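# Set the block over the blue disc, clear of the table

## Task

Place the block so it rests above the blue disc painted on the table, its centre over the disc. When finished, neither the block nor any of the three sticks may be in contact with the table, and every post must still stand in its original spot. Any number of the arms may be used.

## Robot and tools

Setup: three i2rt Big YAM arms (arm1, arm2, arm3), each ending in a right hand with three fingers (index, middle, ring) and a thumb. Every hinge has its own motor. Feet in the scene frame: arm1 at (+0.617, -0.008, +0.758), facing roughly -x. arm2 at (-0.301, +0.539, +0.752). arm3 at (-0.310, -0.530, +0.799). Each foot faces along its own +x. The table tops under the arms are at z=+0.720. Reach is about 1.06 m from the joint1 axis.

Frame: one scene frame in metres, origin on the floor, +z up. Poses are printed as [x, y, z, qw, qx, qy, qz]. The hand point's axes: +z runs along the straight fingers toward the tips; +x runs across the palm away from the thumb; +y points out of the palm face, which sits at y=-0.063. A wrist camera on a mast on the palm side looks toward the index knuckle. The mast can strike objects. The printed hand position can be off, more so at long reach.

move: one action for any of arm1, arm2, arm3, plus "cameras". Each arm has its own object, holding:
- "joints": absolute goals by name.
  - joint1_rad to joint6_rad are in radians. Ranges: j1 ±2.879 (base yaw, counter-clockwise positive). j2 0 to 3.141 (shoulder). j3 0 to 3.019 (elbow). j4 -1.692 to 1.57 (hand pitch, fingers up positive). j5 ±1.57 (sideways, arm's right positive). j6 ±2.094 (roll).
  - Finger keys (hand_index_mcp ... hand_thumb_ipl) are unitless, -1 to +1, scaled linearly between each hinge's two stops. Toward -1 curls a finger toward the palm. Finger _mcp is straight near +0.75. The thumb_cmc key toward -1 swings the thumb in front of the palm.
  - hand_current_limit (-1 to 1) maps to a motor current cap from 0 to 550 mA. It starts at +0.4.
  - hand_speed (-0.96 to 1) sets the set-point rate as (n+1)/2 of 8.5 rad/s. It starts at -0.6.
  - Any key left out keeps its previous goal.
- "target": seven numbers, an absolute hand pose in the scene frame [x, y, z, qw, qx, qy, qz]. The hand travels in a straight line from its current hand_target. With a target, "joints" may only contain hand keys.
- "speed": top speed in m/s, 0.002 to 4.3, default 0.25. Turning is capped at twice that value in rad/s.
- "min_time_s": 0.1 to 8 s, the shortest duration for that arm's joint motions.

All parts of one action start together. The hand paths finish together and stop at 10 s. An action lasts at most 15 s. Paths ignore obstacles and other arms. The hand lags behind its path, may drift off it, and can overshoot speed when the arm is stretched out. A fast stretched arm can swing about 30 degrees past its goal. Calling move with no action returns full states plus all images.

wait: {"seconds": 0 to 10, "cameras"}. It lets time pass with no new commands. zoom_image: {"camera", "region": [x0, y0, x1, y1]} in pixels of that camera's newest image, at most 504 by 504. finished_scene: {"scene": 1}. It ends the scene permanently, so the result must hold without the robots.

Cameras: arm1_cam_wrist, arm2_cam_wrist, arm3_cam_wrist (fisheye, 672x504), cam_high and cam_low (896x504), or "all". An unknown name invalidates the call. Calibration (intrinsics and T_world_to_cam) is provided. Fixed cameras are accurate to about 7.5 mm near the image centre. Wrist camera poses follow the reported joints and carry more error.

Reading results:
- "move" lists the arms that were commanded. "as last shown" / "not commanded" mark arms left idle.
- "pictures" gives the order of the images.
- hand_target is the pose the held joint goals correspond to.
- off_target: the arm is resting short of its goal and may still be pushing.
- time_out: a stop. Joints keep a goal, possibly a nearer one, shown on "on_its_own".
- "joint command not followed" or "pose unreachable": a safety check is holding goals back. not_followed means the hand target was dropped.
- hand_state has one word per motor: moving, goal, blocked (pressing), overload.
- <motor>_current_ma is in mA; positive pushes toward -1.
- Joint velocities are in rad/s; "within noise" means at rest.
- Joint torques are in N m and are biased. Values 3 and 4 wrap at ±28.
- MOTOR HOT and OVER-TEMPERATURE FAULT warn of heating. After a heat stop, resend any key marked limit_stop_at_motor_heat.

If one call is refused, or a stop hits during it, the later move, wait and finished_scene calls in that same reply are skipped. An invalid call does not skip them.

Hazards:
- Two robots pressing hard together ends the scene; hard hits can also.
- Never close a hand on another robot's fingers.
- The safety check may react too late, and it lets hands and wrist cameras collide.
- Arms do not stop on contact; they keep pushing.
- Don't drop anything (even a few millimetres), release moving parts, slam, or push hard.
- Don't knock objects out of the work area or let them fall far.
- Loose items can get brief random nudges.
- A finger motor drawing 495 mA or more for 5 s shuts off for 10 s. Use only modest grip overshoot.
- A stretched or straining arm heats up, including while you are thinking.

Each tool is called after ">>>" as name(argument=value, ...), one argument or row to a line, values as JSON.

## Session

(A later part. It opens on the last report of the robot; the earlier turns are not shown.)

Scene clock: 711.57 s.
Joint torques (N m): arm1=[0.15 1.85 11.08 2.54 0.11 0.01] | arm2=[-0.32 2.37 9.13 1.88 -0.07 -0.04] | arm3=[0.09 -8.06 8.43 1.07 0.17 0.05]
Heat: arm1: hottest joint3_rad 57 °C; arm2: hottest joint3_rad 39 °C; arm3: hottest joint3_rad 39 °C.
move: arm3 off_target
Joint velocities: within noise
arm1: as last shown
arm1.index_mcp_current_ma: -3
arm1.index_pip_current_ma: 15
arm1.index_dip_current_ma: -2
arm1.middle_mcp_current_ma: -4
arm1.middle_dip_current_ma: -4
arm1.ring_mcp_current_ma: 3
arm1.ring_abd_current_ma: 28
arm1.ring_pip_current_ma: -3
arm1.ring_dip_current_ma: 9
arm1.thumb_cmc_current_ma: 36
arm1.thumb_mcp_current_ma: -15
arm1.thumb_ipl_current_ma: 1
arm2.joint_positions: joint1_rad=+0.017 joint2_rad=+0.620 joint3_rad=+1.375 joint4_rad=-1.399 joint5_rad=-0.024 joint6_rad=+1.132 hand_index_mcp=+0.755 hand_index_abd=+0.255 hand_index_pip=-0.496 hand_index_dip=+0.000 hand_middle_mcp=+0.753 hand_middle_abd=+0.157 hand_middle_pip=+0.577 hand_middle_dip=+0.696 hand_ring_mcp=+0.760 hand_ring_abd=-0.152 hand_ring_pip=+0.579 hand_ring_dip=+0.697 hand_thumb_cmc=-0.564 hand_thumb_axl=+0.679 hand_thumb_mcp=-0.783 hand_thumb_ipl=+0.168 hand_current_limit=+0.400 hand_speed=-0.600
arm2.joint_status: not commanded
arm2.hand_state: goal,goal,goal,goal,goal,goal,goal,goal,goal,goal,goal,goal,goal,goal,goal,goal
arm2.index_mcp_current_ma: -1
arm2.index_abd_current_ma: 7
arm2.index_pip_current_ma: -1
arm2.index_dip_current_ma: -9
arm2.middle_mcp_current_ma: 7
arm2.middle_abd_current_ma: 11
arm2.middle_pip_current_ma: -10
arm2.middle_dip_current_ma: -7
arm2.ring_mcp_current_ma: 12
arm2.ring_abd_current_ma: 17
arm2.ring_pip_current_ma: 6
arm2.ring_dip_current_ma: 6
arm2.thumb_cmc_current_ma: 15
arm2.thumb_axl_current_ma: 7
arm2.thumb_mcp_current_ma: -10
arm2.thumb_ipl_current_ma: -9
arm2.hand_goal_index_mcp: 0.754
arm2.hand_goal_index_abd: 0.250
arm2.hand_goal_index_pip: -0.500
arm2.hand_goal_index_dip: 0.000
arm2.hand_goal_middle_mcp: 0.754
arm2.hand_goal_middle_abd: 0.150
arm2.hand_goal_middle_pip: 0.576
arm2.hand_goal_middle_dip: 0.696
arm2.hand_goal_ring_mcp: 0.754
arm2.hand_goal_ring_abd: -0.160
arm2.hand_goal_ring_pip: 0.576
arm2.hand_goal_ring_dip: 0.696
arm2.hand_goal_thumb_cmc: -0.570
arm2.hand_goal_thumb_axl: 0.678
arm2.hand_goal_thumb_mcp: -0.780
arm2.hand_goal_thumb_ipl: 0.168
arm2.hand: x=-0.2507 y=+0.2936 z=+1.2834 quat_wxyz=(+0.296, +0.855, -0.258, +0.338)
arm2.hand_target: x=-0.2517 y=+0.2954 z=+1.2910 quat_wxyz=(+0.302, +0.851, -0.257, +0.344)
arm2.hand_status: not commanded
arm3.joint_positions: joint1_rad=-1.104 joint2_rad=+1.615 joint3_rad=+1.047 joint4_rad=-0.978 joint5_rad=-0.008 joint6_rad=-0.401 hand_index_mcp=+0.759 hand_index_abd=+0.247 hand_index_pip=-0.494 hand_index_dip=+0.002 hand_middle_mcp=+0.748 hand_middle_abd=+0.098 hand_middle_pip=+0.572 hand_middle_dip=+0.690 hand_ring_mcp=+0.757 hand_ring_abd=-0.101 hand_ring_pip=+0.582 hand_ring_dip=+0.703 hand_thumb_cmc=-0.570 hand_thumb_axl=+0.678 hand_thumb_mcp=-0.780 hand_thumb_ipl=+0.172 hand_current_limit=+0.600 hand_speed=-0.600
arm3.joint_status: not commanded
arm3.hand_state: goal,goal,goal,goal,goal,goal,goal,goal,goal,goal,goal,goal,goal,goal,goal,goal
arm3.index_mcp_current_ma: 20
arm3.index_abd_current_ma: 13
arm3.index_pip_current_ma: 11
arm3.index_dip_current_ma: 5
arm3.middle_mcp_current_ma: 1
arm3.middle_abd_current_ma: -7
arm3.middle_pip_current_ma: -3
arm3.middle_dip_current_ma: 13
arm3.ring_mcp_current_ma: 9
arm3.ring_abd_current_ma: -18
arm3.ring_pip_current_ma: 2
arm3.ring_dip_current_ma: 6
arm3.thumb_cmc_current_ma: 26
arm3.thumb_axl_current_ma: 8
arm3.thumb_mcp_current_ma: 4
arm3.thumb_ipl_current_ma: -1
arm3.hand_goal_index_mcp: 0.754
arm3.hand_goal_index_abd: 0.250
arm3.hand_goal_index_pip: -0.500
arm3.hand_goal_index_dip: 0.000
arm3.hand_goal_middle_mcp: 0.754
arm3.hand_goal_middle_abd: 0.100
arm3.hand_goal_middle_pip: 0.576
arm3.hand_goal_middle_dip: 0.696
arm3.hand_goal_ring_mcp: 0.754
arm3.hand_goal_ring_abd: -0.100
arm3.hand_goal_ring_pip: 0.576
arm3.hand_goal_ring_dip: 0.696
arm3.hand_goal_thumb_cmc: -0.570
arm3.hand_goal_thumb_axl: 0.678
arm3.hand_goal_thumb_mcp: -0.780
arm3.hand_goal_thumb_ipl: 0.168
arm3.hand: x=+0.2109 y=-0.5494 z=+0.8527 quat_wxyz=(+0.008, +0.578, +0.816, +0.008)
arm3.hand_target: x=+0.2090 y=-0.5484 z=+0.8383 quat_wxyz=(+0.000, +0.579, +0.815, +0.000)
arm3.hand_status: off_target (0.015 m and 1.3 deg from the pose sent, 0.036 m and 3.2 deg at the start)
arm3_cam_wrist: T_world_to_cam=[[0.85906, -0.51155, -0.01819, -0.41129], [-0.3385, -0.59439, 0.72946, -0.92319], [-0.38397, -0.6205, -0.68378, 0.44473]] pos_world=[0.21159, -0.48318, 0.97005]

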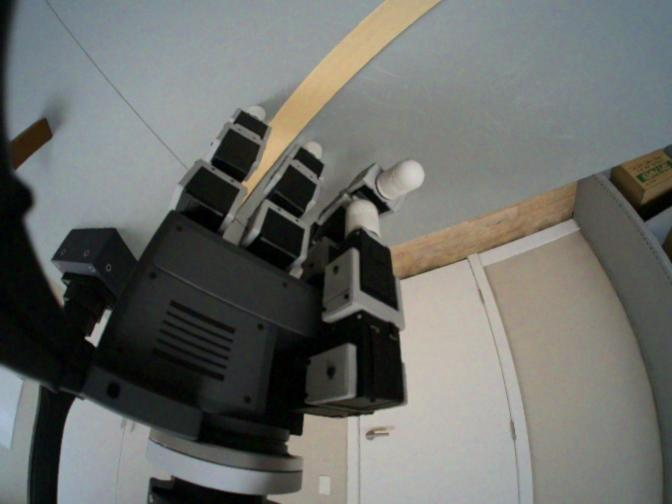

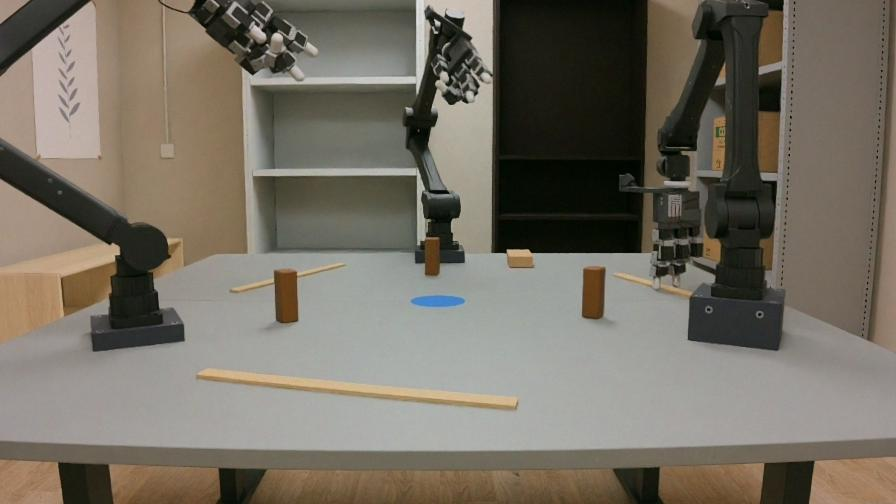

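>>> move(
  arm3={"target": [0.211, -0.5534, 0.87, -0.017, 0.579, 0.815, 0.0146], "speed": 0.08},
)

>>> move(
  arm3={"target": [0.211, -0.5534, 0.843, -0.019, 0.579, 0.815, 0.0136], "speed": 0.06},
  cameras=["arm3_cam_wrist", "cam_low"],
)

>>> zoom_image(
  camera="cam_low",
  region=[640, 260, 700, 300],
)

>>> zoom_image(
  camera="arm3_cam_wrist",
  region=[200, 50, 420, 220],
)

Scene clock: 753.83 s.
Joint torques (N m): arm1=[0.15 1.85 11.08 2.55 0.11 0.01] | arm2=[-0.26 2.37 9.13 1.91 -0.06 -0.04] | arm3=[-1.14 -10.52 12.29 0.09 -0.24 -0.11]
Heat: arm1: hottest joint3_rad 58 °C; arm2: hottest joint3_rad 39 °C; arm3: hottest joint3_rad 38 °C.
move: arm3 off_target
Joint velocities: within noise
arm1, arm2: as last shown
arm1.index_mcp_current_ma: -6
arm1.index_abd_current_ma: 5
arm1.index_pip_current_ma: 23
arm1.index_dip_current_ma: 3
arm1.middle_mcp_current_ma: -8
arm1.middle_abd_current_ma: 10
arm1.middle_pip_current_ma: 2
arm1.middle_dip_current_ma: 1
arm1.ring_abd_current_ma: 29
arm1.ring_pip_current_ma: -2
arm1.ring_dip_current_ma: 7
arm1.thumb_cmc_current_ma: 37
arm1.thumb_axl_current_ma: 5
arm1.thumb_mcp_current_ma: -12
arm2.index_mcp_current_ma: 0
arm2.index_abd_current_ma: 10
arm2.index_pip_current_ma: 4
arm2.index_dip_current_ma: -10
arm2.middle_mcp_current_ma: 8
arm2.middle_abd_current_ma: 13
arm2.middle_pip_current_ma: -8
arm2.middle_dip_current_ma: -10
arm2.ring_abd_current_ma: 14
arm2.ring_pip_current_ma: 8
arm2.ring_dip_current_ma: 4
arm2.thumb_cmc_current_ma: 12
arm2.thumb_ipl_current_ma: -10
arm3.joint_positions: joint1_rad=-1.120 joint2_rad=+1.615 joint3_rad=+1.056 joint4_rad=-1.062 joint5_rad=-0.041 joint6_rad=-0.413 hand_index_mcp=+0.759 hand_index_abd=+0.247 hand_index_pip=-0.494 hand_index_dip=+0.002 hand_middle_mcp=+0.748 hand_middle_abd=+0.099 hand_middle_pip=+0.572 hand_middle_dip=+0.690 hand_ring_mcp=+0.743 hand_ring_abd=-0.088 hand_ring_pip=+0.567 hand_ring_dip=+0.694 hand_thumb_cmc=-0.569 hand_thumb_axl=+0.678 hand_thumb_mcp=-0.780 hand_thumb_ipl=+0.172 hand_current_limit=+0.600 hand_speed=-0.600
arm3.joint_status: not commanded
arm3.hand_state: goal,goal,goal,goal,goal,goal,goal,goal,goal,goal,goal,goal,goal,goal,goal,goal
arm3.index_mcp_current_ma: 6
arm3.index_abd_current_ma: 5
arm3.index_pip_current_ma: 10
arm3.index_dip_current_ma: 22
arm3.middle_mcp_current_ma: 4
arm3.middle_abd_current_ma: 1
arm3.middle_pip_current_ma: -11
arm3.middle_dip_current_ma: 10
arm3.ring_mcp_current_ma: -20
arm3.ring_abd_current_ma: 7
arm3.ring_pip_current_ma: 4
arm3.ring_dip_current_ma: -16
arm3.thumb_cmc_current_ma: 13
arm3.thumb_axl_current_ma: 10
arm3.thumb_mcp_current_ma: 16
arm3.thumb_ipl_current_ma: 21
arm3.hand_goal_index_mcp: 0.754
arm3.hand_goal_index_abd: 0.250
arm3.hand_goal_index_pip: -0.500
arm3.hand_goal_index_dip: 0.000
arm3.hand_goal_middle_mcp: 0.754
arm3.hand_goal_middle_abd: 0.100
arm3.hand_goal_middle_pip: 0.576
arm3.hand_goal_middle_dip: 0.696
arm3.hand_goal_ring_mcp: 0.754
arm3.hand_goal_ring_abd: -0.100
arm3.hand_goal_ring_pip: 0.576
arm3.hand_goal_ring_dip: 0.696
arm3.hand_goal_thumb_cmc: -0.570
arm3.hand_goal_thumb_axl: 0.678
arm3.hand_goal_thumb_mcp: -0.780
arm3.hand_goal_thumb_ipl: 0.168
arm3.hand: x=+0.1944 y=-0.5493 z=+0.8504 quat_wxyz=(-0.032, +0.580, +0.814, +0.003)
arm3.hand_target: x=+0.2103 y=-0.5534 z=+0.8703 quat_wxyz=(-0.017, +0.579, +0.815, +0.015)
arm3.hand_status: off_target (0.026 m and 2.2 deg from the pose sent, 0.018 m and 3.0 deg at the start)
pictures: none

Scene clock: 754.80 s.
Joint torques (N m): arm1=[0.09 1.85 11.1 2.52 0.11 0.01] | arm2=[-0.38 2.32 9.1 1.88 -0.07 -0.05] | arm3=[-1.14 -8.29 9.81 1.28 -0.15 -0.12]
Heat: arm1: hottest joint3_rad 58 °C; arm2: hottest joint3_rad 39 °C; arm3: hottest joint3_rad 38 °C.
move: arm3 done
Joint velocities: within noise
arm1, arm2: as last shown
arm1.index_mcp_current_ma: -2
arm1.index_pip_current_ma: 14
arm1.index_dip_current_ma: -2
arm1.middle_mcp_current_ma: -5
arm1.middle_abd_current_ma: 12
arm1.middle_pip_current_ma: 9
arm1.ring_mcp_current_ma: 5
arm1.ring_abd_current_ma: 31
arm1.ring_pip_current_ma: -3
arm1.ring_dip_current_ma: 8
arm1.thumb_cmc_current_ma: 33
arm1.thumb_axl_current_ma: -1
arm1.thumb_mcp_current_ma: -10
arm2.index_pip_current_ma: -2
arm2.index_dip_current_ma: -5
arm2.middle_mcp_current_ma: 9
arm2.middle_abd_current_ma: 9
arm2.middle_pip_current_ma: -9
arm2.ring_mcp_current_ma: 7
arm2.ring_abd_current_ma: 15
arm2.ring_pip_current_ma: 7
arm2.thumb_axl_current_ma: 4
arm2.thumb_mcp_current_ma: -9
arm2.thumb_ipl_current_ma: -7
arm3.joint_positions: joint1_rad=-1.120 joint2_rad=+1.624 joint3_rad=+1.056 joint4_rad=-1.023 joint5_rad=-0.044 joint6_rad=-0.414 hand_index_mcp=+0.759 hand_index_abd=+0.247 hand_index_pip=-0.494 hand_index_dip=+0.002 hand_middle_mcp=+0.763 hand_middle_abd=+0.097 hand_middle_pip=+0.582 hand_middle_dip=+0.698 hand_ring_mcp=+0.743 hand_ring_abd=-0.089 hand_ring_pip=+0.568 hand_ring_dip=+0.694 hand_thumb_cmc=-0.569 hand_thumb_axl=+0.678 hand_thumb_mcp=-0.780 hand_thumb_ipl=+0.172 hand_current_limit=+0.600 hand_speed=-0.600
arm3.joint_status: not commanded
arm3.hand_state: goal,goal,goal,goal,goal,goal,goal,goal,goal,goal,goal,goal,goal,goal,goal,goal
arm3.index_mcp_current_ma: 14
arm3.index_abd_current_ma: -10
arm3.index_pip_current_ma: 12
arm3.index_dip_current_ma: -1
arm3.middle_mcp_current_ma: 14
arm3.middle_abd_current_ma: 3
arm3.middle_pip_current_ma: -5
arm3.middle_dip_current_ma: 13
arm3.ring_mcp_current_ma: -15
arm3.ring_abd_current_ma: -12
arm3.ring_pip_current_ma: -2
arm3.ring_dip_current_ma: 6
arm3.thumb_cmc_current_ma: 7
arm3.thumb_axl_current_ma: 13
arm3.thumb_mcp_current_ma: 6
arm3.thumb_ipl_current_ma: 15
arm3.hand_goal_index_mcp: 0.754
arm3.hand_goal_index_abd: 0.250
arm3.hand_goal_index_pip: -0.500
arm3.hand_goal_index_dip: 0.000
arm3.hand_goal_middle_mcp: 0.754
arm3.hand_goal_middle_abd: 0.100
arm3.hand_goal_middle_pip: 0.576
arm3.hand_goal_middle_dip: 0.696
arm3.hand_goal_ring_mcp: 0.754
arm3.hand_goal_ring_abd: -0.100
arm3.hand_goal_ring_pip: 0.576
arm3.hand_goal_ring_dip: 0.696
arm3.hand_goal_thumb_cmc: -0.570
arm3.hand_goal_thumb_axl: 0.678
arm3.hand_goal_thumb_mcp: -0.780
arm3.hand_goal_thumb_ipl: 0.168
arm3.hand: x=+0.2032 y=-0.5494 z=+0.8488 quat_wxyz=(-0.020, +0.579, +0.815, +0.011)
arm3.hand_target: x=+0.2107 y=-0.5534 z=+0.8432 quat_wxyz=(-0.019, +0.579, +0.815, +0.014)
arm3.hand_status: done (0.010 m and 0.3 deg from the pose sent, 0.019 m and 2.0 deg at the start)
arm3_cam_wrist: T_world_to_cam=[[0.85562, -0.51227, -0.07413, -0.35699], [-0.30984, -0.62162, 0.71943, -0.93531], [-0.41462, -0.59259, -0.69059, 0.46647]] pos_world=[0.20906, -0.48785, 0.96857]

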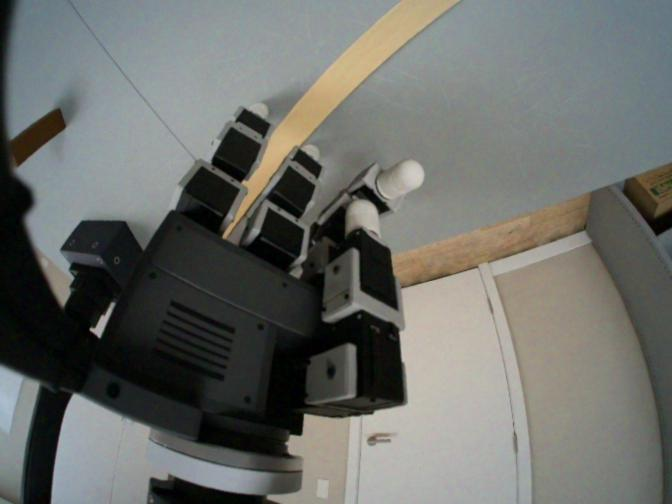

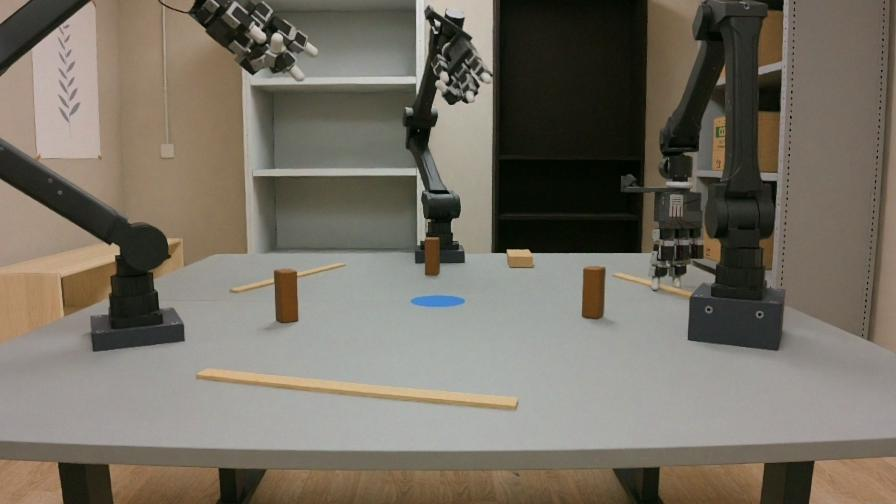

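Scaled by 8.400 from the camera's image (finer frame: 1280x720).

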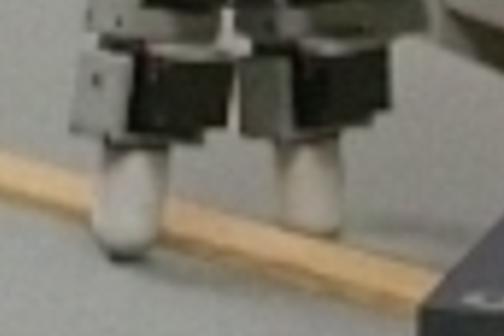

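Scaled by 2.291 from the camera's image (finer frame: 960x720).

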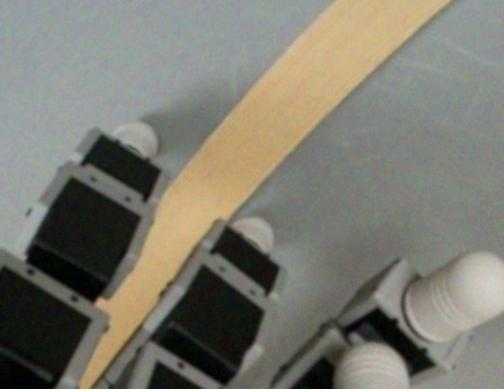

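>>> move(
  arm3={"target": [0.211, -0.5554, 0.838, -0.014, 0.579, 0.815, 0.010], "speed": 0.06, "joints": {"hand_middle_abd": 0.07, "hand_ring_abd": -0.04}},
)

>>> move(
  arm3={"joints": {"hand_middle_abd": -0.35, "hand_ring_abd": 0.3, "hand_current_limit": 0.75}},
  cameras=["arm3_cam_wrist", "cam_low"],
)

>>> zoom_image(
  camera="cam_low",
  region=[640, 260, 700, 300],
)

Scene clock: 768.27 s.
Joint torques (N m): arm1=[0.15 1.85 11.1 2.54 0.11 0] | arm2=[-0.26 2.26 9.11 1.87 -0.06 -0.05] | arm3=[-1.03 -7.94 8.99 1.46 0.2 -0.13]
Heat: arm1: hottest joint3_rad 58 °C; arm2: hottest joint3_rad 39 °C; arm3: hottest joint3_rad 37 °C.
move: arm3 off_target
Joint velocities: within noise
arm1, arm2: as last shown
arm1.index_mcp_current_ma: -3
arm1.index_abd_current_ma: 4
arm1.index_pip_current_ma: 17
arm1.index_dip_current_ma: -1
arm1.middle_abd_current_ma: 10
arm1.middle_pip_current_ma: 4
arm1.middle_dip_current_ma: -3
arm1.ring_mcp_current_ma: 6
arm1.ring_abd_current_ma: 28
arm1.ring_pip_current_ma: -10
arm1.ring_dip_current_ma: 10
arm1.thumb_cmc_current_ma: 34
arm1.thumb_axl_current_ma: 5
arm1.thumb_mcp_current_ma: -16
arm1.thumb_ipl_current_ma: 0
arm2.index_mcp_current_ma: 4
arm2.index_abd_current_ma: 8
arm2.index_pip_current_ma: 2
arm2.middle_mcp_current_ma: 11
arm2.middle_abd_current_ma: 8
arm2.middle_pip_current_ma: -8
arm2.middle_dip_current_ma: -11
arm2.ring_mcp_current_ma: 11
arm2.ring_abd_current_ma: 18
arm2.ring_pip_current_ma: 9
arm2.ring_dip_current_ma: 5
arm2.thumb_cmc_current_ma: 17
arm2.thumb_axl_current_ma: 5
arm2.thumb_mcp_current_ma: -10
arm2.thumb_ipl_current_ma: -9
arm3.joint_positions: joint1_rad=-1.120 joint2_rad=+1.624 joint3_rad=+1.056 joint4_rad=-1.009 joint5_rad=-0.042 joint6_rad=-0.414 hand_index_mcp=+0.759 hand_index_abd=+0.247 hand_index_pip=-0.494 hand_index_dip=+0.002 hand_middle_mcp=+0.779 hand_middle_abd=+0.069 hand_middle_pip=+0.594 hand_middle_dip=+0.703 hand_ring_mcp=+0.752 hand_ring_abd=-0.054 hand_ring_pip=+0.575 hand_ring_dip=+0.701 hand_thumb_cmc=-0.569 hand_thumb_axl=+0.678 hand_thumb_mcp=-0.780 hand_thumb_ipl=+0.172 hand_current_limit=+0.600 hand_speed=-0.600
arm3.joint_status: all done
arm3.hand_state: goal,goal,goal,goal,blocked,goal,goal,goal,goal,goal,goal,goal,goal,goal,goal,goal
arm3.index_mcp_current_ma: 5
arm3.index_abd_current_ma: 4
arm3.index_pip_current_ma: 7
arm3.index_dip_current_ma: 16
arm3.middle_mcp_current_ma: 32
arm3.middle_abd_current_ma: 0
arm3.middle_pip_current_ma: 13
arm3.middle_dip_current_ma: 22
arm3.ring_mcp_current_ma: 5
arm3.ring_abd_current_ma: -15
arm3.ring_pip_current_ma: 4
arm3.ring_dip_current_ma: 1
arm3.thumb_cmc_current_ma: 10
arm3.thumb_axl_current_ma: 14
arm3.thumb_mcp_current_ma: 10
arm3.thumb_ipl_current_ma: 5
arm3.hand_goal_index_mcp: 0.754
arm3.hand_goal_index_abd: 0.250
arm3.hand_goal_index_pip: -0.500
arm3.hand_goal_index_dip: 0.000
arm3.hand_goal_middle_mcp: 0.754
arm3.hand_goal_middle_abd: 0.070
arm3.hand_goal_middle_pip: 0.576
arm3.hand_goal_middle_dip: 0.696
arm3.hand_goal_ring_mcp: 0.754
arm3.hand_goal_ring_abd: -0.040
arm3.hand_goal_ring_pip: 0.576
arm3.hand_goal_ring_dip: 0.696
arm3.hand_goal_thumb_cmc: -0.570
arm3.hand_goal_thumb_axl: 0.678
arm3.hand_goal_thumb_mcp: -0.780
arm3.hand_goal_thumb_ipl: 0.168
arm3.hand: x=+0.2069 y=-0.5501 z=+0.8500 quat_wxyz=(-0.013, +0.579, +0.815, +0.014)
arm3.hand_target: x=+0.2105 y=-0.5553 z=+0.8383 quat_wxyz=(-0.014, +0.579, +0.815, +0.010)
arm3.hand_status: off_target (0.014 m and 0.5 deg from the pose sent, 0.015 m and 0.8 deg at the start)
pictures: none

Scene clock: 768.93 s.
Joint torques (N m): arm1=[0.15 1.85 11.1 2.55 0.1 0.01] | arm2=[-0.26 2.2 9.14 1.89 -0.07 -0.05] | arm3=[-0.97 -7.88 9.05 1.31 0.13 -0.11]
Heat: arm1: hottest joint3_rad 58 °C; arm2: hottest joint3_rad 39 °C; arm3: hottest joint3_rad 37 °C.
move: arm3 off_target
Joint velocities: within noise
arm1, arm2: as last shown
arm1.index_mcp_current_ma: -8
arm1.index_abd_current_ma: 8
arm1.index_pip_current_ma: 14
arm1.index_dip_current_ma: 3
arm1.middle_mcp_current_ma: -10
arm1.middle_abd_current_ma: 17
arm1.middle_pip_current_ma: 0
arm1.ring_mcp_current_ma: 4
arm1.ring_abd_current_ma: 24
arm1.ring_pip_current_ma: -6
arm1.ring_dip_current_ma: 12
arm1.thumb_cmc_current_ma: 28
arm1.thumb_mcp_current_ma: -13
arm1.thumb_ipl_current_ma: 7
arm2.index_abd_current_ma: 7
arm2.index_pip_current_ma: 1
arm2.index_dip_current_ma: -7
arm2.middle_mcp_current_ma: 8
arm2.middle_abd_current_ma: 7
arm2.middle_pip_current_ma: -11
arm2.middle_dip_current_ma: -8
arm2.ring_mcp_current_ma: 7
arm2.ring_abd_current_ma: 13
arm2.ring_dip_current_ma: 2
arm2.thumb_cmc_current_ma: 18
arm2.thumb_axl_current_ma: 3
arm2.thumb_ipl_current_ma: -6
arm3.joint_positions: joint1_rad=-1.120 joint2_rad=+1.624 joint3_rad=+1.056 joint4_rad=-1.005 joint5_rad=-0.040 joint6_rad=-0.416 hand_index_mcp=+0.759 hand_index_abd=+0.247 hand_index_pip=-0.494 hand_index_dip=+0.002 hand_middle_mcp=+0.779 hand_middle_abd=-0.007 hand_middle_pip=+0.594 hand_middle_dip=+0.703 hand_ring_mcp=+0.753 hand_ring_abd=-0.009 hand_ring_pip=+0.576 hand_ring_dip=+0.701 hand_thumb_cmc=-0.570 hand_thumb_axl=+0.679 hand_thumb_mcp=-0.780 hand_thumb_ipl=+0.172 hand_current_limit=+0.750 hand_speed=-0.600
arm3.joint_status: hand_middle_abd off_target (ended at -0.007, target -0.350); hand_ring_abd off_target (ended at -0.009, target +0.300); the others done
arm3.hand_state: goal,goal,goal,goal,blocked,blocked,goal,goal,goal,blocked,goal,goal,goal,goal,goal,goal
arm3.index_mcp_current_ma: 8
arm3.index_abd_current_ma: 7
arm3.index_pip_current_ma: -19
arm3.index_dip_current_ma: 17
arm3.middle_mcp_current_ma: 32
arm3.middle_abd_current_ma: 438
arm3.middle_pip_current_ma: 14
arm3.middle_dip_current_ma: 18
arm3.ring_mcp_current_ma: -18
arm3.ring_abd_current_ma: -393
arm3.ring_pip_current_ma: 8
arm3.ring_dip_current_ma: 6
arm3.thumb_cmc_current_ma: 9
arm3.thumb_axl_current_ma: 20
arm3.thumb_mcp_current_ma: 20
arm3.thumb_ipl_current_ma: -1
arm3.hand_goal_index_mcp: 0.754
arm3.hand_goal_index_abd: 0.250
arm3.hand_goal_index_pip: -0.500
arm3.hand_goal_index_dip: 0.000
arm3.hand_goal_middle_mcp: 0.754
arm3.hand_goal_middle_abd: -0.350
arm3.hand_goal_middle_pip: 0.576
arm3.hand_goal_middle_dip: 0.696
arm3.hand_goal_ring_mcp: 0.754
arm3.hand_goal_ring_abd: 0.300
arm3.hand_goal_ring_pip: 0.576
arm3.hand_goal_ring_dip: 0.696
arm3.hand_goal_thumb_cmc: -0.570
arm3.hand_goal_thumb_axl: 0.678
arm3.hand_goal_thumb_mcp: -0.780
arm3.hand_goal_thumb_ipl: 0.168
arm3.hand: x=+0.2077 y=-0.5504 z=+0.8503 quat_wxyz=(-0.011, +0.578, +0.816, +0.014)
arm3.hand_target: x=+0.2106 y=-0.5553 z=+0.8383 quat_wxyz=(-0.014, +0.579, +0.815, +0.010)
arm3.hand_status: not commanded
arm3_cam_wrist: T_world_to_cam=[[0.85805, -0.51054, -0.05568, -0.37643], [-0.32124, -0.61814, 0.71743, -0.92951], [-0.4007, -0.59771, -0.6944, 0.46623]] pos_world=[0.21122, -0.48808, 0.96965]

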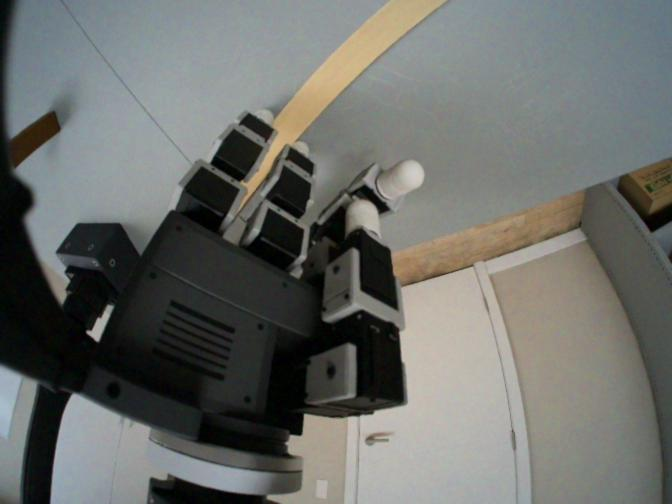

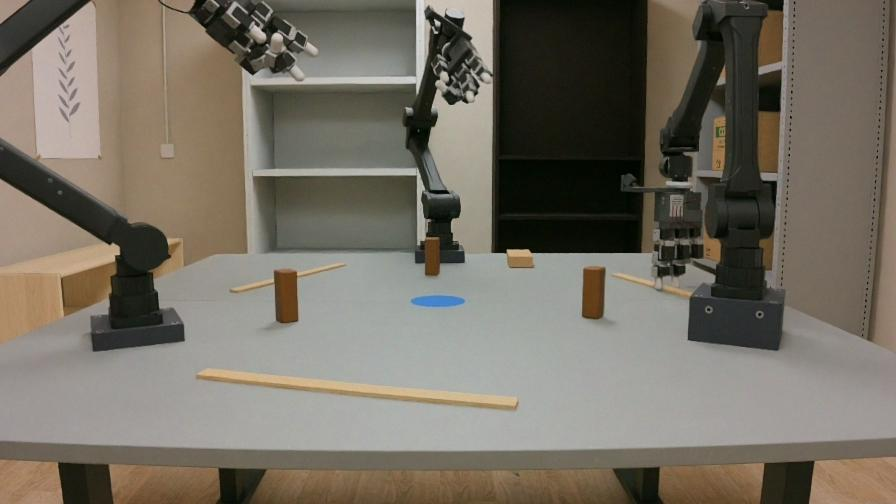

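Scaled by 8.400 from the camera's image (finer frame: 1280x720).

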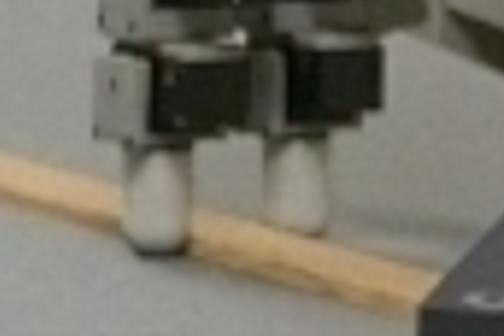

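>>> move(
  arm3={"joints": {"joint2_rad": 1.58}, "min_time_s": 1.5},
  cameras=["arm3_cam_wrist", "cam_low"],
)

>>> zoom_image(
  camera="cam_low",
  region=[600, 240, 720, 310],
)

Scene clock: 779.53 s.
Joint torques (N m): arm1=[0.09 1.85 11.1 2.54 0.11 0.01] | arm2=[-0.32 2.26 9.13 1.87 -0.07 -0.05] | arm3=[-1.08 -10.64 9.31 1.21 0.03 -0.1]
Heat: arm1: hottest joint3_rad 58 °C; arm2: hottest joint3_rad 39 °C; arm3: hottest joint3_rad 36 °C.
move: arm3 done
Joint velocities: within noise
arm1, arm2: as last shown
arm1.index_mcp_current_ma: -6
arm1.index_abd_current_ma: 6
arm1.index_pip_current_ma: 24
arm1.index_dip_current_ma: 4
arm1.middle_mcp_current_ma: 0
arm1.middle_abd_current_ma: 18
arm1.middle_pip_current_ma: -1
arm1.middle_dip_current_ma: -2
arm1.ring_mcp_current_ma: 3
arm1.ring_abd_current_ma: 28
arm1.ring_dip_current_ma: 7
arm1.thumb_cmc_current_ma: 33
arm1.thumb_axl_current_ma: 2
arm1.thumb_mcp_current_ma: -11
arm1.thumb_ipl_current_ma: -1
arm2.index_mcp_current_ma: 1
arm2.index_abd_current_ma: 9
arm2.index_pip_current_ma: -2
arm2.index_dip_current_ma: -8
arm2.middle_abd_current_ma: 12
arm2.middle_pip_current_ma: -9
arm2.middle_dip_current_ma: -7
arm2.ring_mcp_current_ma: 8
arm2.ring_abd_current_ma: 18
arm2.ring_pip_current_ma: 10
arm2.ring_dip_current_ma: 7
arm2.thumb_cmc_current_ma: 13
arm2.thumb_axl_current_ma: 5
arm2.thumb_mcp_current_ma: -6
arm2.thumb_ipl_current_ma: -7
arm3.joint_positions: joint1_rad=-1.120 joint2_rad=+1.590 joint3_rad=+1.056 joint4_rad=-0.999 joint5_rad=-0.038 joint6_rad=-0.416 hand_index_mcp=+0.759 hand_index_abd=+0.247 hand_index_pip=-0.494 hand_index_dip=+0.002 hand_middle_mcp=+0.769 hand_middle_abd=-0.133 hand_middle_pip=+0.589 hand_middle_dip=+0.702 hand_ring_mcp=+0.748 hand_ring_abd=+0.035 hand_ring_pip=+0.570 hand_ring_dip=+0.694 hand_thumb_cmc=-0.570 hand_thumb_axl=+0.679 hand_thumb_mcp=-0.780 hand_thumb_ipl=+0.172 hand_current_limit=+0.750 hand_speed=-0.600
arm3.joint_status: all done
arm3.hand_state: goal,goal,goal,goal,goal,blocked,goal,goal,goal,blocked,goal,goal,goal,goal,goal,goal
arm3.index_mcp_current_ma: 13
arm3.index_abd_current_ma: 6
arm3.index_pip_current_ma: 4
arm3.index_dip_current_ma: 6
arm3.middle_mcp_current_ma: 0
arm3.middle_abd_current_ma: 250
arm3.middle_pip_current_ma: 23
arm3.middle_dip_current_ma: 25
arm3.ring_mcp_current_ma: 0
arm3.ring_abd_current_ma: -317
arm3.ring_pip_current_ma: 0
arm3.ring_dip_current_ma: -4
arm3.thumb_cmc_current_ma: 8
arm3.thumb_axl_current_ma: 19
arm3.thumb_mcp_current_ma: 7
arm3.thumb_ipl_current_ma: -8
arm3.hand_goal_index_mcp: 0.754
arm3.hand_goal_index_abd: 0.250
arm3.hand_goal_index_pip: -0.500
arm3.hand_goal_index_dip: 0.000
arm3.hand_goal_middle_mcp: 0.754
arm3.hand_goal_middle_abd: -0.350
arm3.hand_goal_middle_pip: 0.576
arm3.hand_goal_middle_dip: 0.696
arm3.hand_goal_ring_mcp: 0.754
arm3.hand_goal_ring_abd: 0.300
arm3.hand_goal_ring_pip: 0.576
arm3.hand_goal_ring_dip: 0.696
arm3.hand_goal_thumb_cmc: -0.570
arm3.hand_goal_thumb_axl: 0.678
arm3.hand_goal_thumb_mcp: -0.780
arm3.hand_goal_thumb_ipl: 0.168
arm3.on_its_own: hand_middle_abd moved -0.125 toward your old target -0.350; hand_ring_abd moved +0.044 toward your old target +0.300
arm3.hand: x=+0.2115 y=-0.5509 z=+0.8677 quat_wxyz=(+0.006, +0.578, +0.816, +0.023)
arm3.hand_target: x=+0.2159 y=-0.5557 z=+0.8751 quat_wxyz=(+0.018, +0.578, +0.815, +0.029)
arm3.hand_status: not commanded
arm3_cam_wrist: T_world_to_cam=[[0.85958, -0.51064, -0.01925, -0.41104], [-0.34926, -0.6146, 0.70731, -0.92448], [-0.37301, -0.60126, -0.70664, 0.48229]] pos_world=[0.21034, -0.48809, 0.98679]

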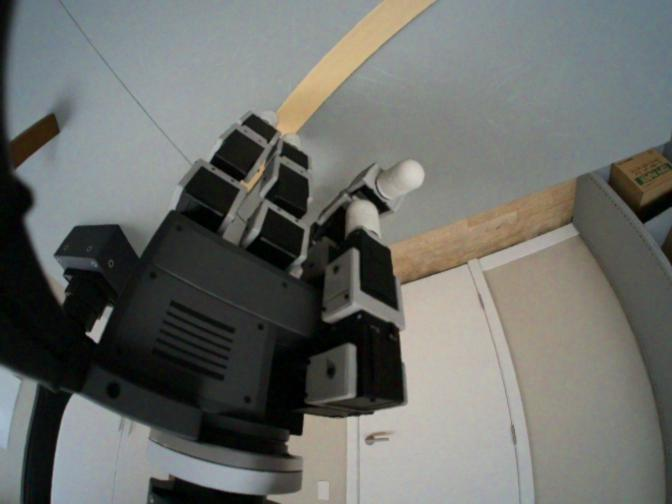

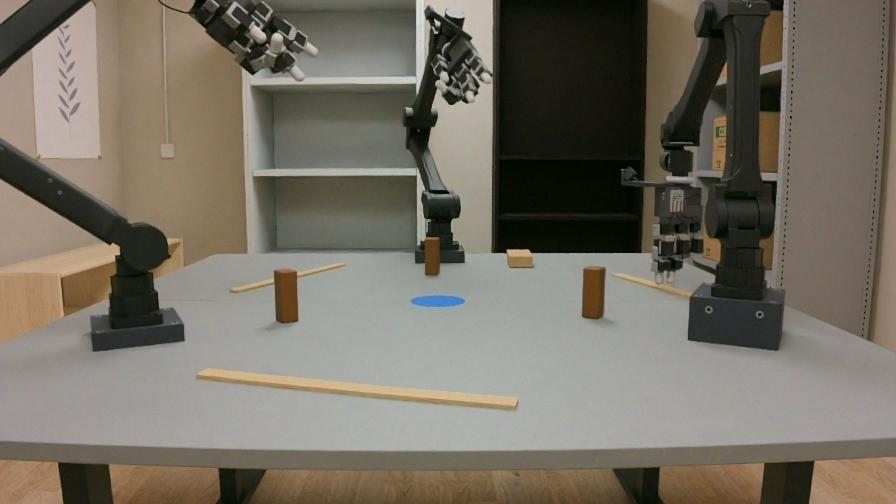

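Scaled by 4.200 from the camera's image (finer frame: 1280x720).

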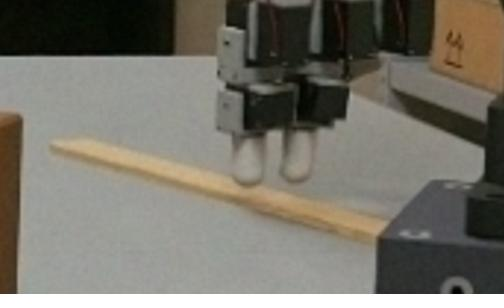

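>>> move(
  arm3={"joints": {"hand_middle_abd": 0.1, "hand_ring_abd": -0.1, "hand_current_limit": 0.5}},
  cameras=["arm3_cam_wrist", "cam_low", "cam_high"],
)

>>> zoom_image(
  camera="arm3_cam_wrist",
  region=[260, 0, 460, 150],
)

>>> zoom_image(
  camera="cam_high",
  region=[560, 200, 600, 240],
)

Scene clock: 877.07 s.
Joint torques (N m): arm1=[0.15 1.85 11.1 2.54 0.11 0.01] | arm2=[-0.26 2.32 9.13 1.89 -0.06 -0.05] | arm3=[-1.14 -10.7 9.35 1.17 0.05 -0.1]
Heat: arm1: hottest joint3_rad 59 °C; arm2: hottest joint3_rad 40 °C; arm3: hottest joint3_rad 36 °C.
move: arm3 done
Joint velocities: within noise
arm1, arm2: as last shown
arm1.index_mcp_current_ma: -4
arm1.index_abd_current_ma: 3
arm1.index_pip_current_ma: 17
arm1.index_dip_current_ma: -4
arm1.middle_mcp_current_ma: 2
arm1.middle_abd_current_ma: 14
arm1.middle_pip_current_ma: 3
arm1.middle_dip_current_ma: 1
arm1.ring_mcp_current_ma: 5
arm1.ring_abd_current_ma: 29
arm1.ring_pip_current_ma: -9
arm1.ring_dip_current_ma: 10
arm1.thumb_axl_current_ma: -1
arm1.thumb_mcp_current_ma: -13
arm1.thumb_ipl_current_ma: 0
arm2.index_mcp_current_ma: 4
arm2.index_abd_current_ma: 11
arm2.index_pip_current_ma: 0
arm2.index_dip_current_ma: -7
arm2.middle_mcp_current_ma: 9
arm2.middle_abd_current_ma: 7
arm2.middle_pip_current_ma: -12
arm2.middle_dip_current_ma: -6
arm2.ring_mcp_current_ma: 5
arm2.ring_abd_current_ma: 17
arm2.ring_pip_current_ma: 12
arm2.ring_dip_current_ma: 2
arm2.thumb_mcp_current_ma: -10
arm2.thumb_ipl_current_ma: -8
arm3.joint_positions: joint1_rad=-1.120 joint2_rad=+1.590 joint3_rad=+1.056 joint4_rad=-0.999 joint5_rad=-0.038 joint6_rad=-0.416 hand_index_mcp=+0.759 hand_index_abd=+0.247 hand_index_pip=-0.494 hand_index_dip=+0.002 hand_middle_mcp=+0.756 hand_middle_abd=+0.098 hand_middle_pip=+0.581 hand_middle_dip=+0.701 hand_ring_mcp=+0.748 hand_ring_abd=-0.096 hand_ring_pip=+0.570 hand_ring_dip=+0.694 hand_thumb_cmc=-0.570 hand_thumb_axl=+0.679 hand_thumb_mcp=-0.780 hand_thumb_ipl=+0.172 hand_current_limit=+0.500 hand_speed=-0.600
arm3.joint_status: all done
arm3.hand_state: goal,goal,goal,goal,goal,goal,goal,goal,goal,goal,goal,goal,goal,goal,goal,goal
arm3.index_mcp_current_ma: 10
arm3.index_abd_current_ma: -2
arm3.index_pip_current_ma: 3
arm3.index_dip_current_ma: 0
arm3.middle_mcp_current_ma: -19
arm3.middle_abd_current_ma: 8
arm3.middle_pip_current_ma: 4
arm3.middle_dip_current_ma: 15
arm3.ring_mcp_current_ma: -26
arm3.ring_abd_current_ma: -1
arm3.ring_pip_current_ma: -8
arm3.ring_dip_current_ma: 2
arm3.thumb_cmc_current_ma: 2
arm3.thumb_axl_current_ma: 11
arm3.thumb_mcp_current_ma: 13
arm3.thumb_ipl_current_ma: 2
arm3.hand_goal_index_mcp: 0.754
arm3.hand_goal_index_abd: 0.250
arm3.hand_goal_index_pip: -0.500
arm3.hand_goal_index_dip: 0.000
arm3.hand_goal_middle_mcp: 0.754
arm3.hand_goal_middle_abd: 0.100
arm3.hand_goal_middle_pip: 0.576
arm3.hand_goal_middle_dip: 0.696
arm3.hand_goal_ring_mcp: 0.754
arm3.hand_goal_ring_abd: -0.100
arm3.hand_goal_ring_pip: 0.576
arm3.hand_goal_ring_dip: 0.696
arm3.hand_goal_thumb_cmc: -0.570
arm3.hand_goal_thumb_axl: 0.678
arm3.hand_goal_thumb_mcp: -0.780
arm3.hand_goal_thumb_ipl: 0.168
arm3.hand: x=+0.2115 y=-0.5509 z=+0.8677 quat_wxyz=(+0.006, +0.578, +0.816, +0.023)
arm3.hand_target: x=+0.2159 y=-0.5557 z=+0.8751 quat_wxyz=(+0.018, +0.578, +0.815, +0.029)
arm3.hand_status: not commanded
pictures: arm3_cam_wrist, cam_high, cam_low
arm3_cam_wrist: T_world_to_cam=[[0.85958, -0.51064, -0.01925, -0.41104], [-0.34926, -0.6146, 0.70731, -0.92448], [-0.37301, -0.60126, -0.70664, 0.48229]] pos_world=[0.21034, -0.48809, 0.98679]

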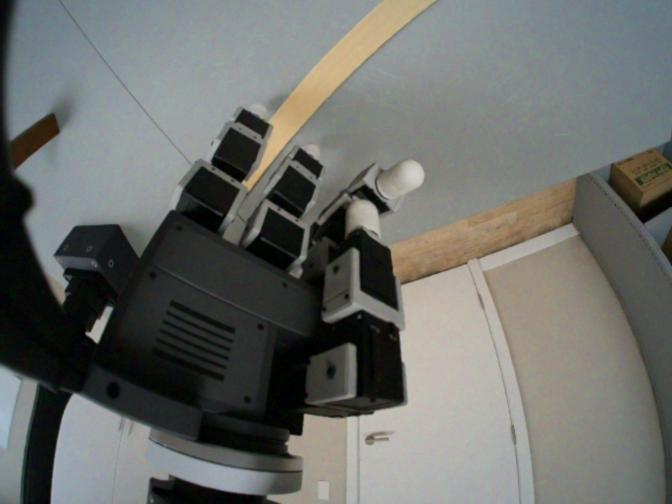

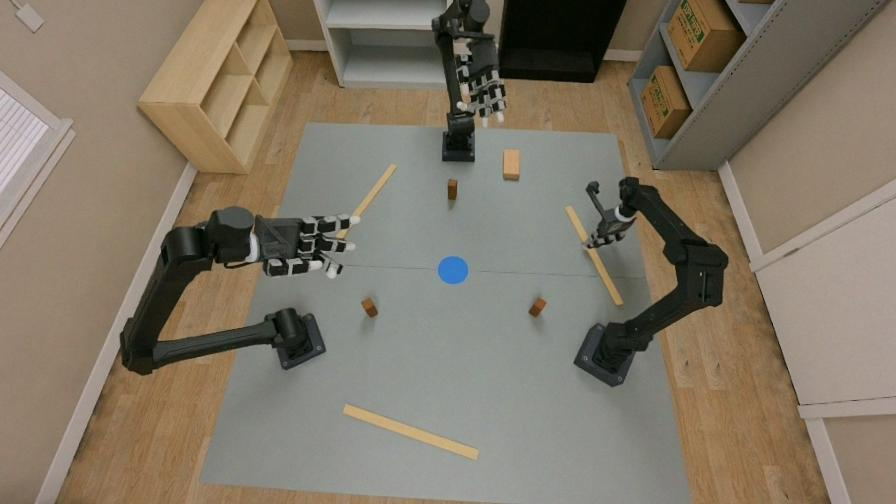

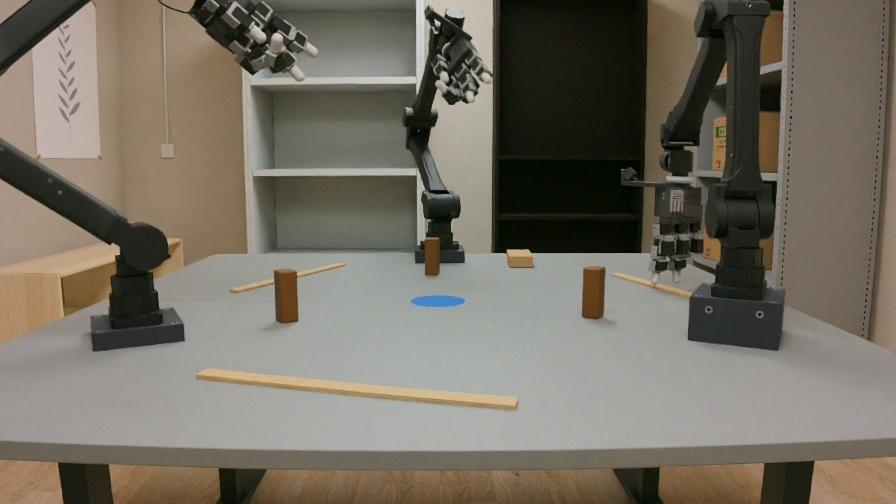

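Scaled by 2.520 from the camera's image (finer frame: 960x720).

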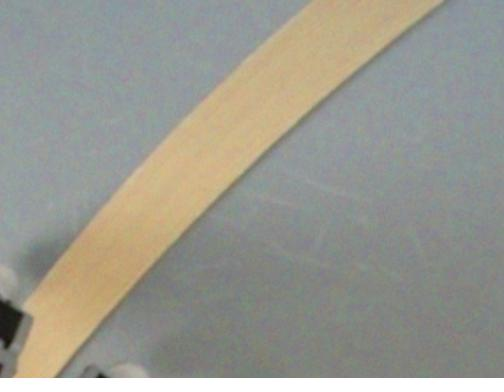

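Scaled by 12.600 from the camera's image (finer frame: 1280x720).

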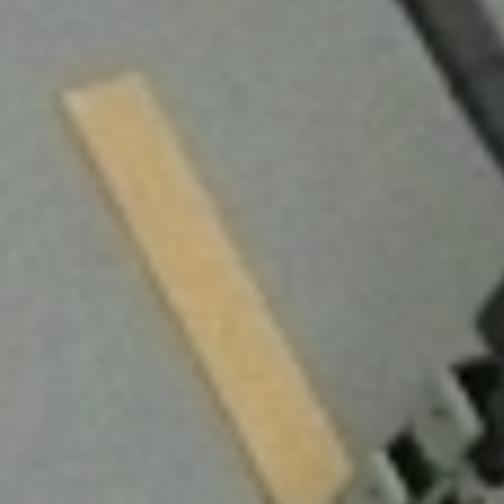

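>>> move(
  arm3={"target": [0.2606, -0.5330, 0.92, -0.1103, 0.5684, 0.8, -0.1556], "speed": 0.15, "joints": {"hand_index_mcp": 1, "hand_index_pip": 1, "hand_index_dip": 1, "hand_middle_mcp": 1, "hand_middle_pip": 1, "hand_middle_dip": 1, "hand_ring_mcp": 1, "hand_ring_pip": 1, "hand_ring_dip": 1, "hand_index_abd": 0.4, "hand_middle_abd": 0.25, "hand_ring_abd": -0.25}},
  cameras=["arm3_cam_wrist", "cam_low", "cam_high"],
)

>>> zoom_image(
  camera="cam_low",
  region=[600, 180, 740, 300],
)

Scene clock: 999.30 s.
Joint torques (N m): arm1=[0.15 1.85 11.1 2.54 0.11 0] | arm2=[-0.26 2.32 9.1 1.87 -0.07 -0.05] | arm3=[0.26 -12.51 12.49 -0.87 0.38 0.09]
Heat: arm1: hottest joint3_rad 60 °C; arm2: hottest joint3_rad 40 °C; arm3: hottest joint3_rad 37 °C.
move: arm3 off_target
Joint velocities: within noise
arm1.joint_positions: joint1_rad=+0.250 joint2_rad=+0.637 joint3_rad=+1.333 joint4_rad=-1.330 joint5_rad=-0.023 joint6_rad=+1.049 hand_index_mcp=+0.912 hand_index_abd=+0.256 hand_index_pip=-0.482 hand_index_dip=+0.007 hand_middle_mcp=+0.755 hand_middle_abd=+0.145 hand_middle_pip=+0.577 hand_middle_dip=+0.696 hand_ring_mcp=+0.755 hand_ring_abd=-0.087 hand_ring_pip=+0.577 hand_ring_dip=+0.696 hand_thumb_cmc=-0.545 hand_thumb_axl=+0.679 hand_thumb_mcp=-0.784 hand_thumb_ipl=+0.168 hand_current_limit=+0.400 hand_speed=-0.600
arm1.joint_status: not commanded
arm1.hand_state: overload,goal,goal,goal,goal,goal,goal,goal,goal,blocked,goal,goal,blocked,goal,goal,goal
arm1.index_mcp_current_ma: 0
arm1.index_abd_current_ma: 5
arm1.index_pip_current_ma: 16
arm1.index_dip_current_ma: 1
arm1.middle_mcp_current_ma: -7
arm1.middle_abd_current_ma: 13
arm1.middle_pip_current_ma: 1
arm1.middle_dip_current_ma: 0
arm1.ring_mcp_current_ma: 4
arm1.ring_abd_current_ma: 26
arm1.ring_pip_current_ma: -3
arm1.ring_dip_current_ma: 12
arm1.thumb_cmc_current_ma: 34
arm1.thumb_axl_current_ma: 8
arm1.thumb_mcp_current_ma: -13
arm1.thumb_ipl_current_ma: 5
arm1.hand_goal_index_mcp: 0.754
arm1.hand_goal_index_abd: 0.250
arm1.hand_goal_index_pip: -0.500
arm1.hand_goal_index_dip: 0.000
arm1.hand_goal_middle_mcp: 0.754
arm1.hand_goal_middle_abd: 0.140
arm1.hand_goal_middle_pip: 0.576
arm1.hand_goal_middle_dip: 0.696
arm1.hand_goal_ring_mcp: 0.754
arm1.hand_goal_ring_abd: -0.140
arm1.hand_goal_ring_pip: 0.576
arm1.hand_goal_ring_dip: 0.696
arm1.hand_goal_thumb_cmc: -0.570
arm1.hand_goal_thumb_axl: 0.678
arm1.hand_goal_thumb_mcp: -0.780
arm1.hand_goal_thumb_ipl: 0.168
arm1.hand: x=+0.3373 y=-0.0022 z=+1.2823 quat_wxyz=(+0.447, +0.350, -0.822, -0.046)
arm1.hand_target: x=+0.3390 y=-0.0017 z=+1.2935 quat_wxyz=(+0.458, +0.348, -0.817, -0.047)
arm1.hand_status: not commanded
arm2: as last shown
arm2.index_mcp_current_ma: 2
arm2.index_abd_current_ma: 7
arm2.index_pip_current_ma: -2
arm2.index_dip_current_ma: -10
arm2.middle_abd_current_ma: 10
arm2.middle_pip_current_ma: -6
arm2.middle_dip_current_ma: -9
arm2.ring_mcp_current_ma: 7
arm2.ring_abd_current_ma: 13
arm2.ring_pip_current_ma: 5
arm2.ring_dip_current_ma: 7
arm2.thumb_cmc_current_ma: 12
arm2.thumb_axl_current_ma: 8
arm2.thumb_ipl_current_ma: -9
arm3.joint_positions: joint1_rad=-1.025 joint2_rad=+1.869 joint3_rad=+1.616 joint4_rad=-1.690 joint5_rad=+0.107 joint6_rad=-0.301 hand_index_mcp=+0.989 hand_index_abd=+0.394 hand_index_pip=+0.953 hand_index_dip=+0.998 hand_middle_mcp=+0.986 hand_middle_abd=+0.245 hand_middle_pip=+0.953 hand_middle_dip=+0.999 hand_ring_mcp=+0.987 hand_ring_abd=-0.242 hand_ring_pip=+0.952 hand_ring_dip=+0.999 hand_thumb_cmc=-0.570 hand_thumb_axl=+0.679 hand_thumb_mcp=-0.780 hand_thumb_ipl=+0.172 hand_current_limit=+0.500 hand_speed=-0.600
arm3.joint_status: hand_index_pip off_target (ended at +0.953, target +1.000); hand_middle_pip off_target (ended at +0.953, target +1.000); hand_ring_pip off_target (ended at +0.952, target +1.000); the others done
arm3.hand_state: goal,goal,blocked,goal,goal,goal,blocked,goal,goal,goal,blocked,goal,goal,goal,goal,goal
arm3.index_mcp_current_ma: 1
arm3.index_abd_current_ma: 0
arm3.index_pip_current_ma: -54
arm3.index_dip_current_ma: -8
arm3.middle_mcp_current_ma: -21
arm3.middle_abd_current_ma: 1
arm3.middle_pip_current_ma: -65
arm3.middle_dip_current_ma: 7
arm3.ring_mcp_current_ma: -21
arm3.ring_abd_current_ma: -2
arm3.ring_pip_current_ma: -48
arm3.ring_dip_current_ma: 5
arm3.thumb_cmc_current_ma: -1
arm3.thumb_axl_current_ma: 12
arm3.thumb_mcp_current_ma: 3
arm3.thumb_ipl_current_ma: 4
arm3.hand_goal_index_mcp: 1.000
arm3.hand_goal_index_abd: 0.400
arm3.hand_goal_index_pip: 1.000
arm3.hand_goal_index_dip: 1.000
arm3.hand_goal_middle_mcp: 1.000
arm3.hand_goal_middle_abd: 0.250
arm3.hand_goal_middle_pip: 1.000
arm3.hand_goal_middle_dip: 1.000
arm3.hand_goal_ring_mcp: 1.000
arm3.hand_goal_ring_abd: -0.250
arm3.hand_goal_ring_pip: 1.000
arm3.hand_goal_ring_dip: 1.000
arm3.hand_goal_thumb_cmc: -0.570
arm3.hand_goal_thumb_axl: 0.678
arm3.hand_goal_thumb_mcp: -0.780
arm3.hand_goal_thumb_ipl: 0.168
arm3.hand: x=+0.2498 y=-0.5359 z=+0.9125 quat_wxyz=(-0.117, +0.567, +0.800, -0.156)
arm3.hand_target: x=+0.2602 y=-0.5329 z=+0.9200 quat_wxyz=(-0.109, +0.569, +0.801, -0.154)
arm3.hand_status: off_target (0.013 m and 0.7 deg from the pose sent, 0.074 m and 24.6 deg at the start; a joint's target at an end of its range on 16 of 63 steps)
pictures: arm3_cam_wrist, cam_high, cam_low
arm3_cam_wrist: T_world_to_cam=[[0.79766, -0.53184, -0.28438, -0.18944], [-0.01988, -0.49446, 0.86897, -1.09897], [-0.60277, -0.6875, -0.40498, 0.27324]] pos_world=[0.29397, -0.45629, 1.01176]

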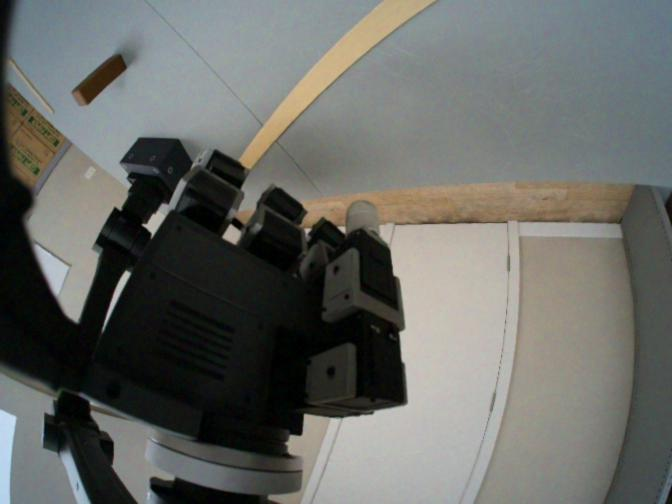

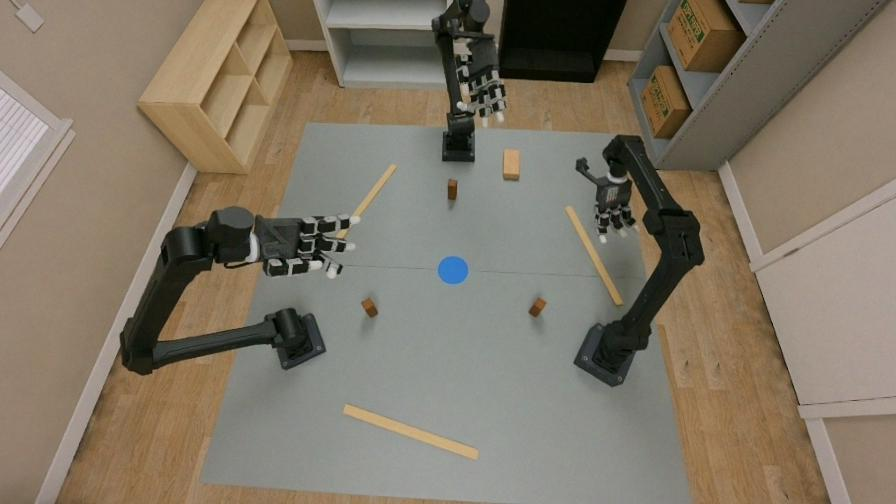

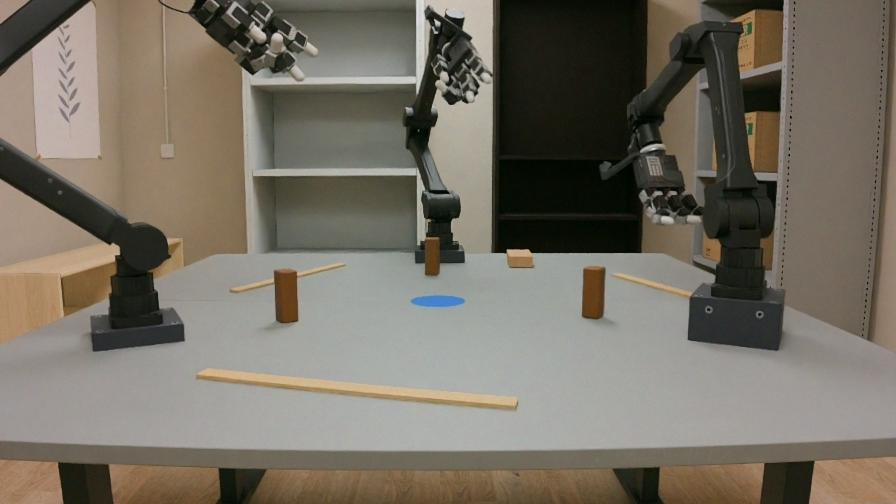

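Scaled by 3.600 from the camera's image (finer frame: 1280x720).

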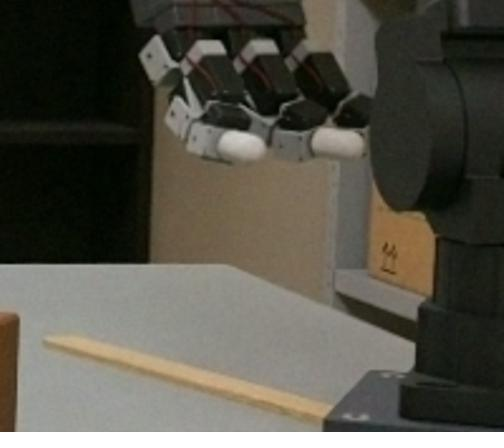

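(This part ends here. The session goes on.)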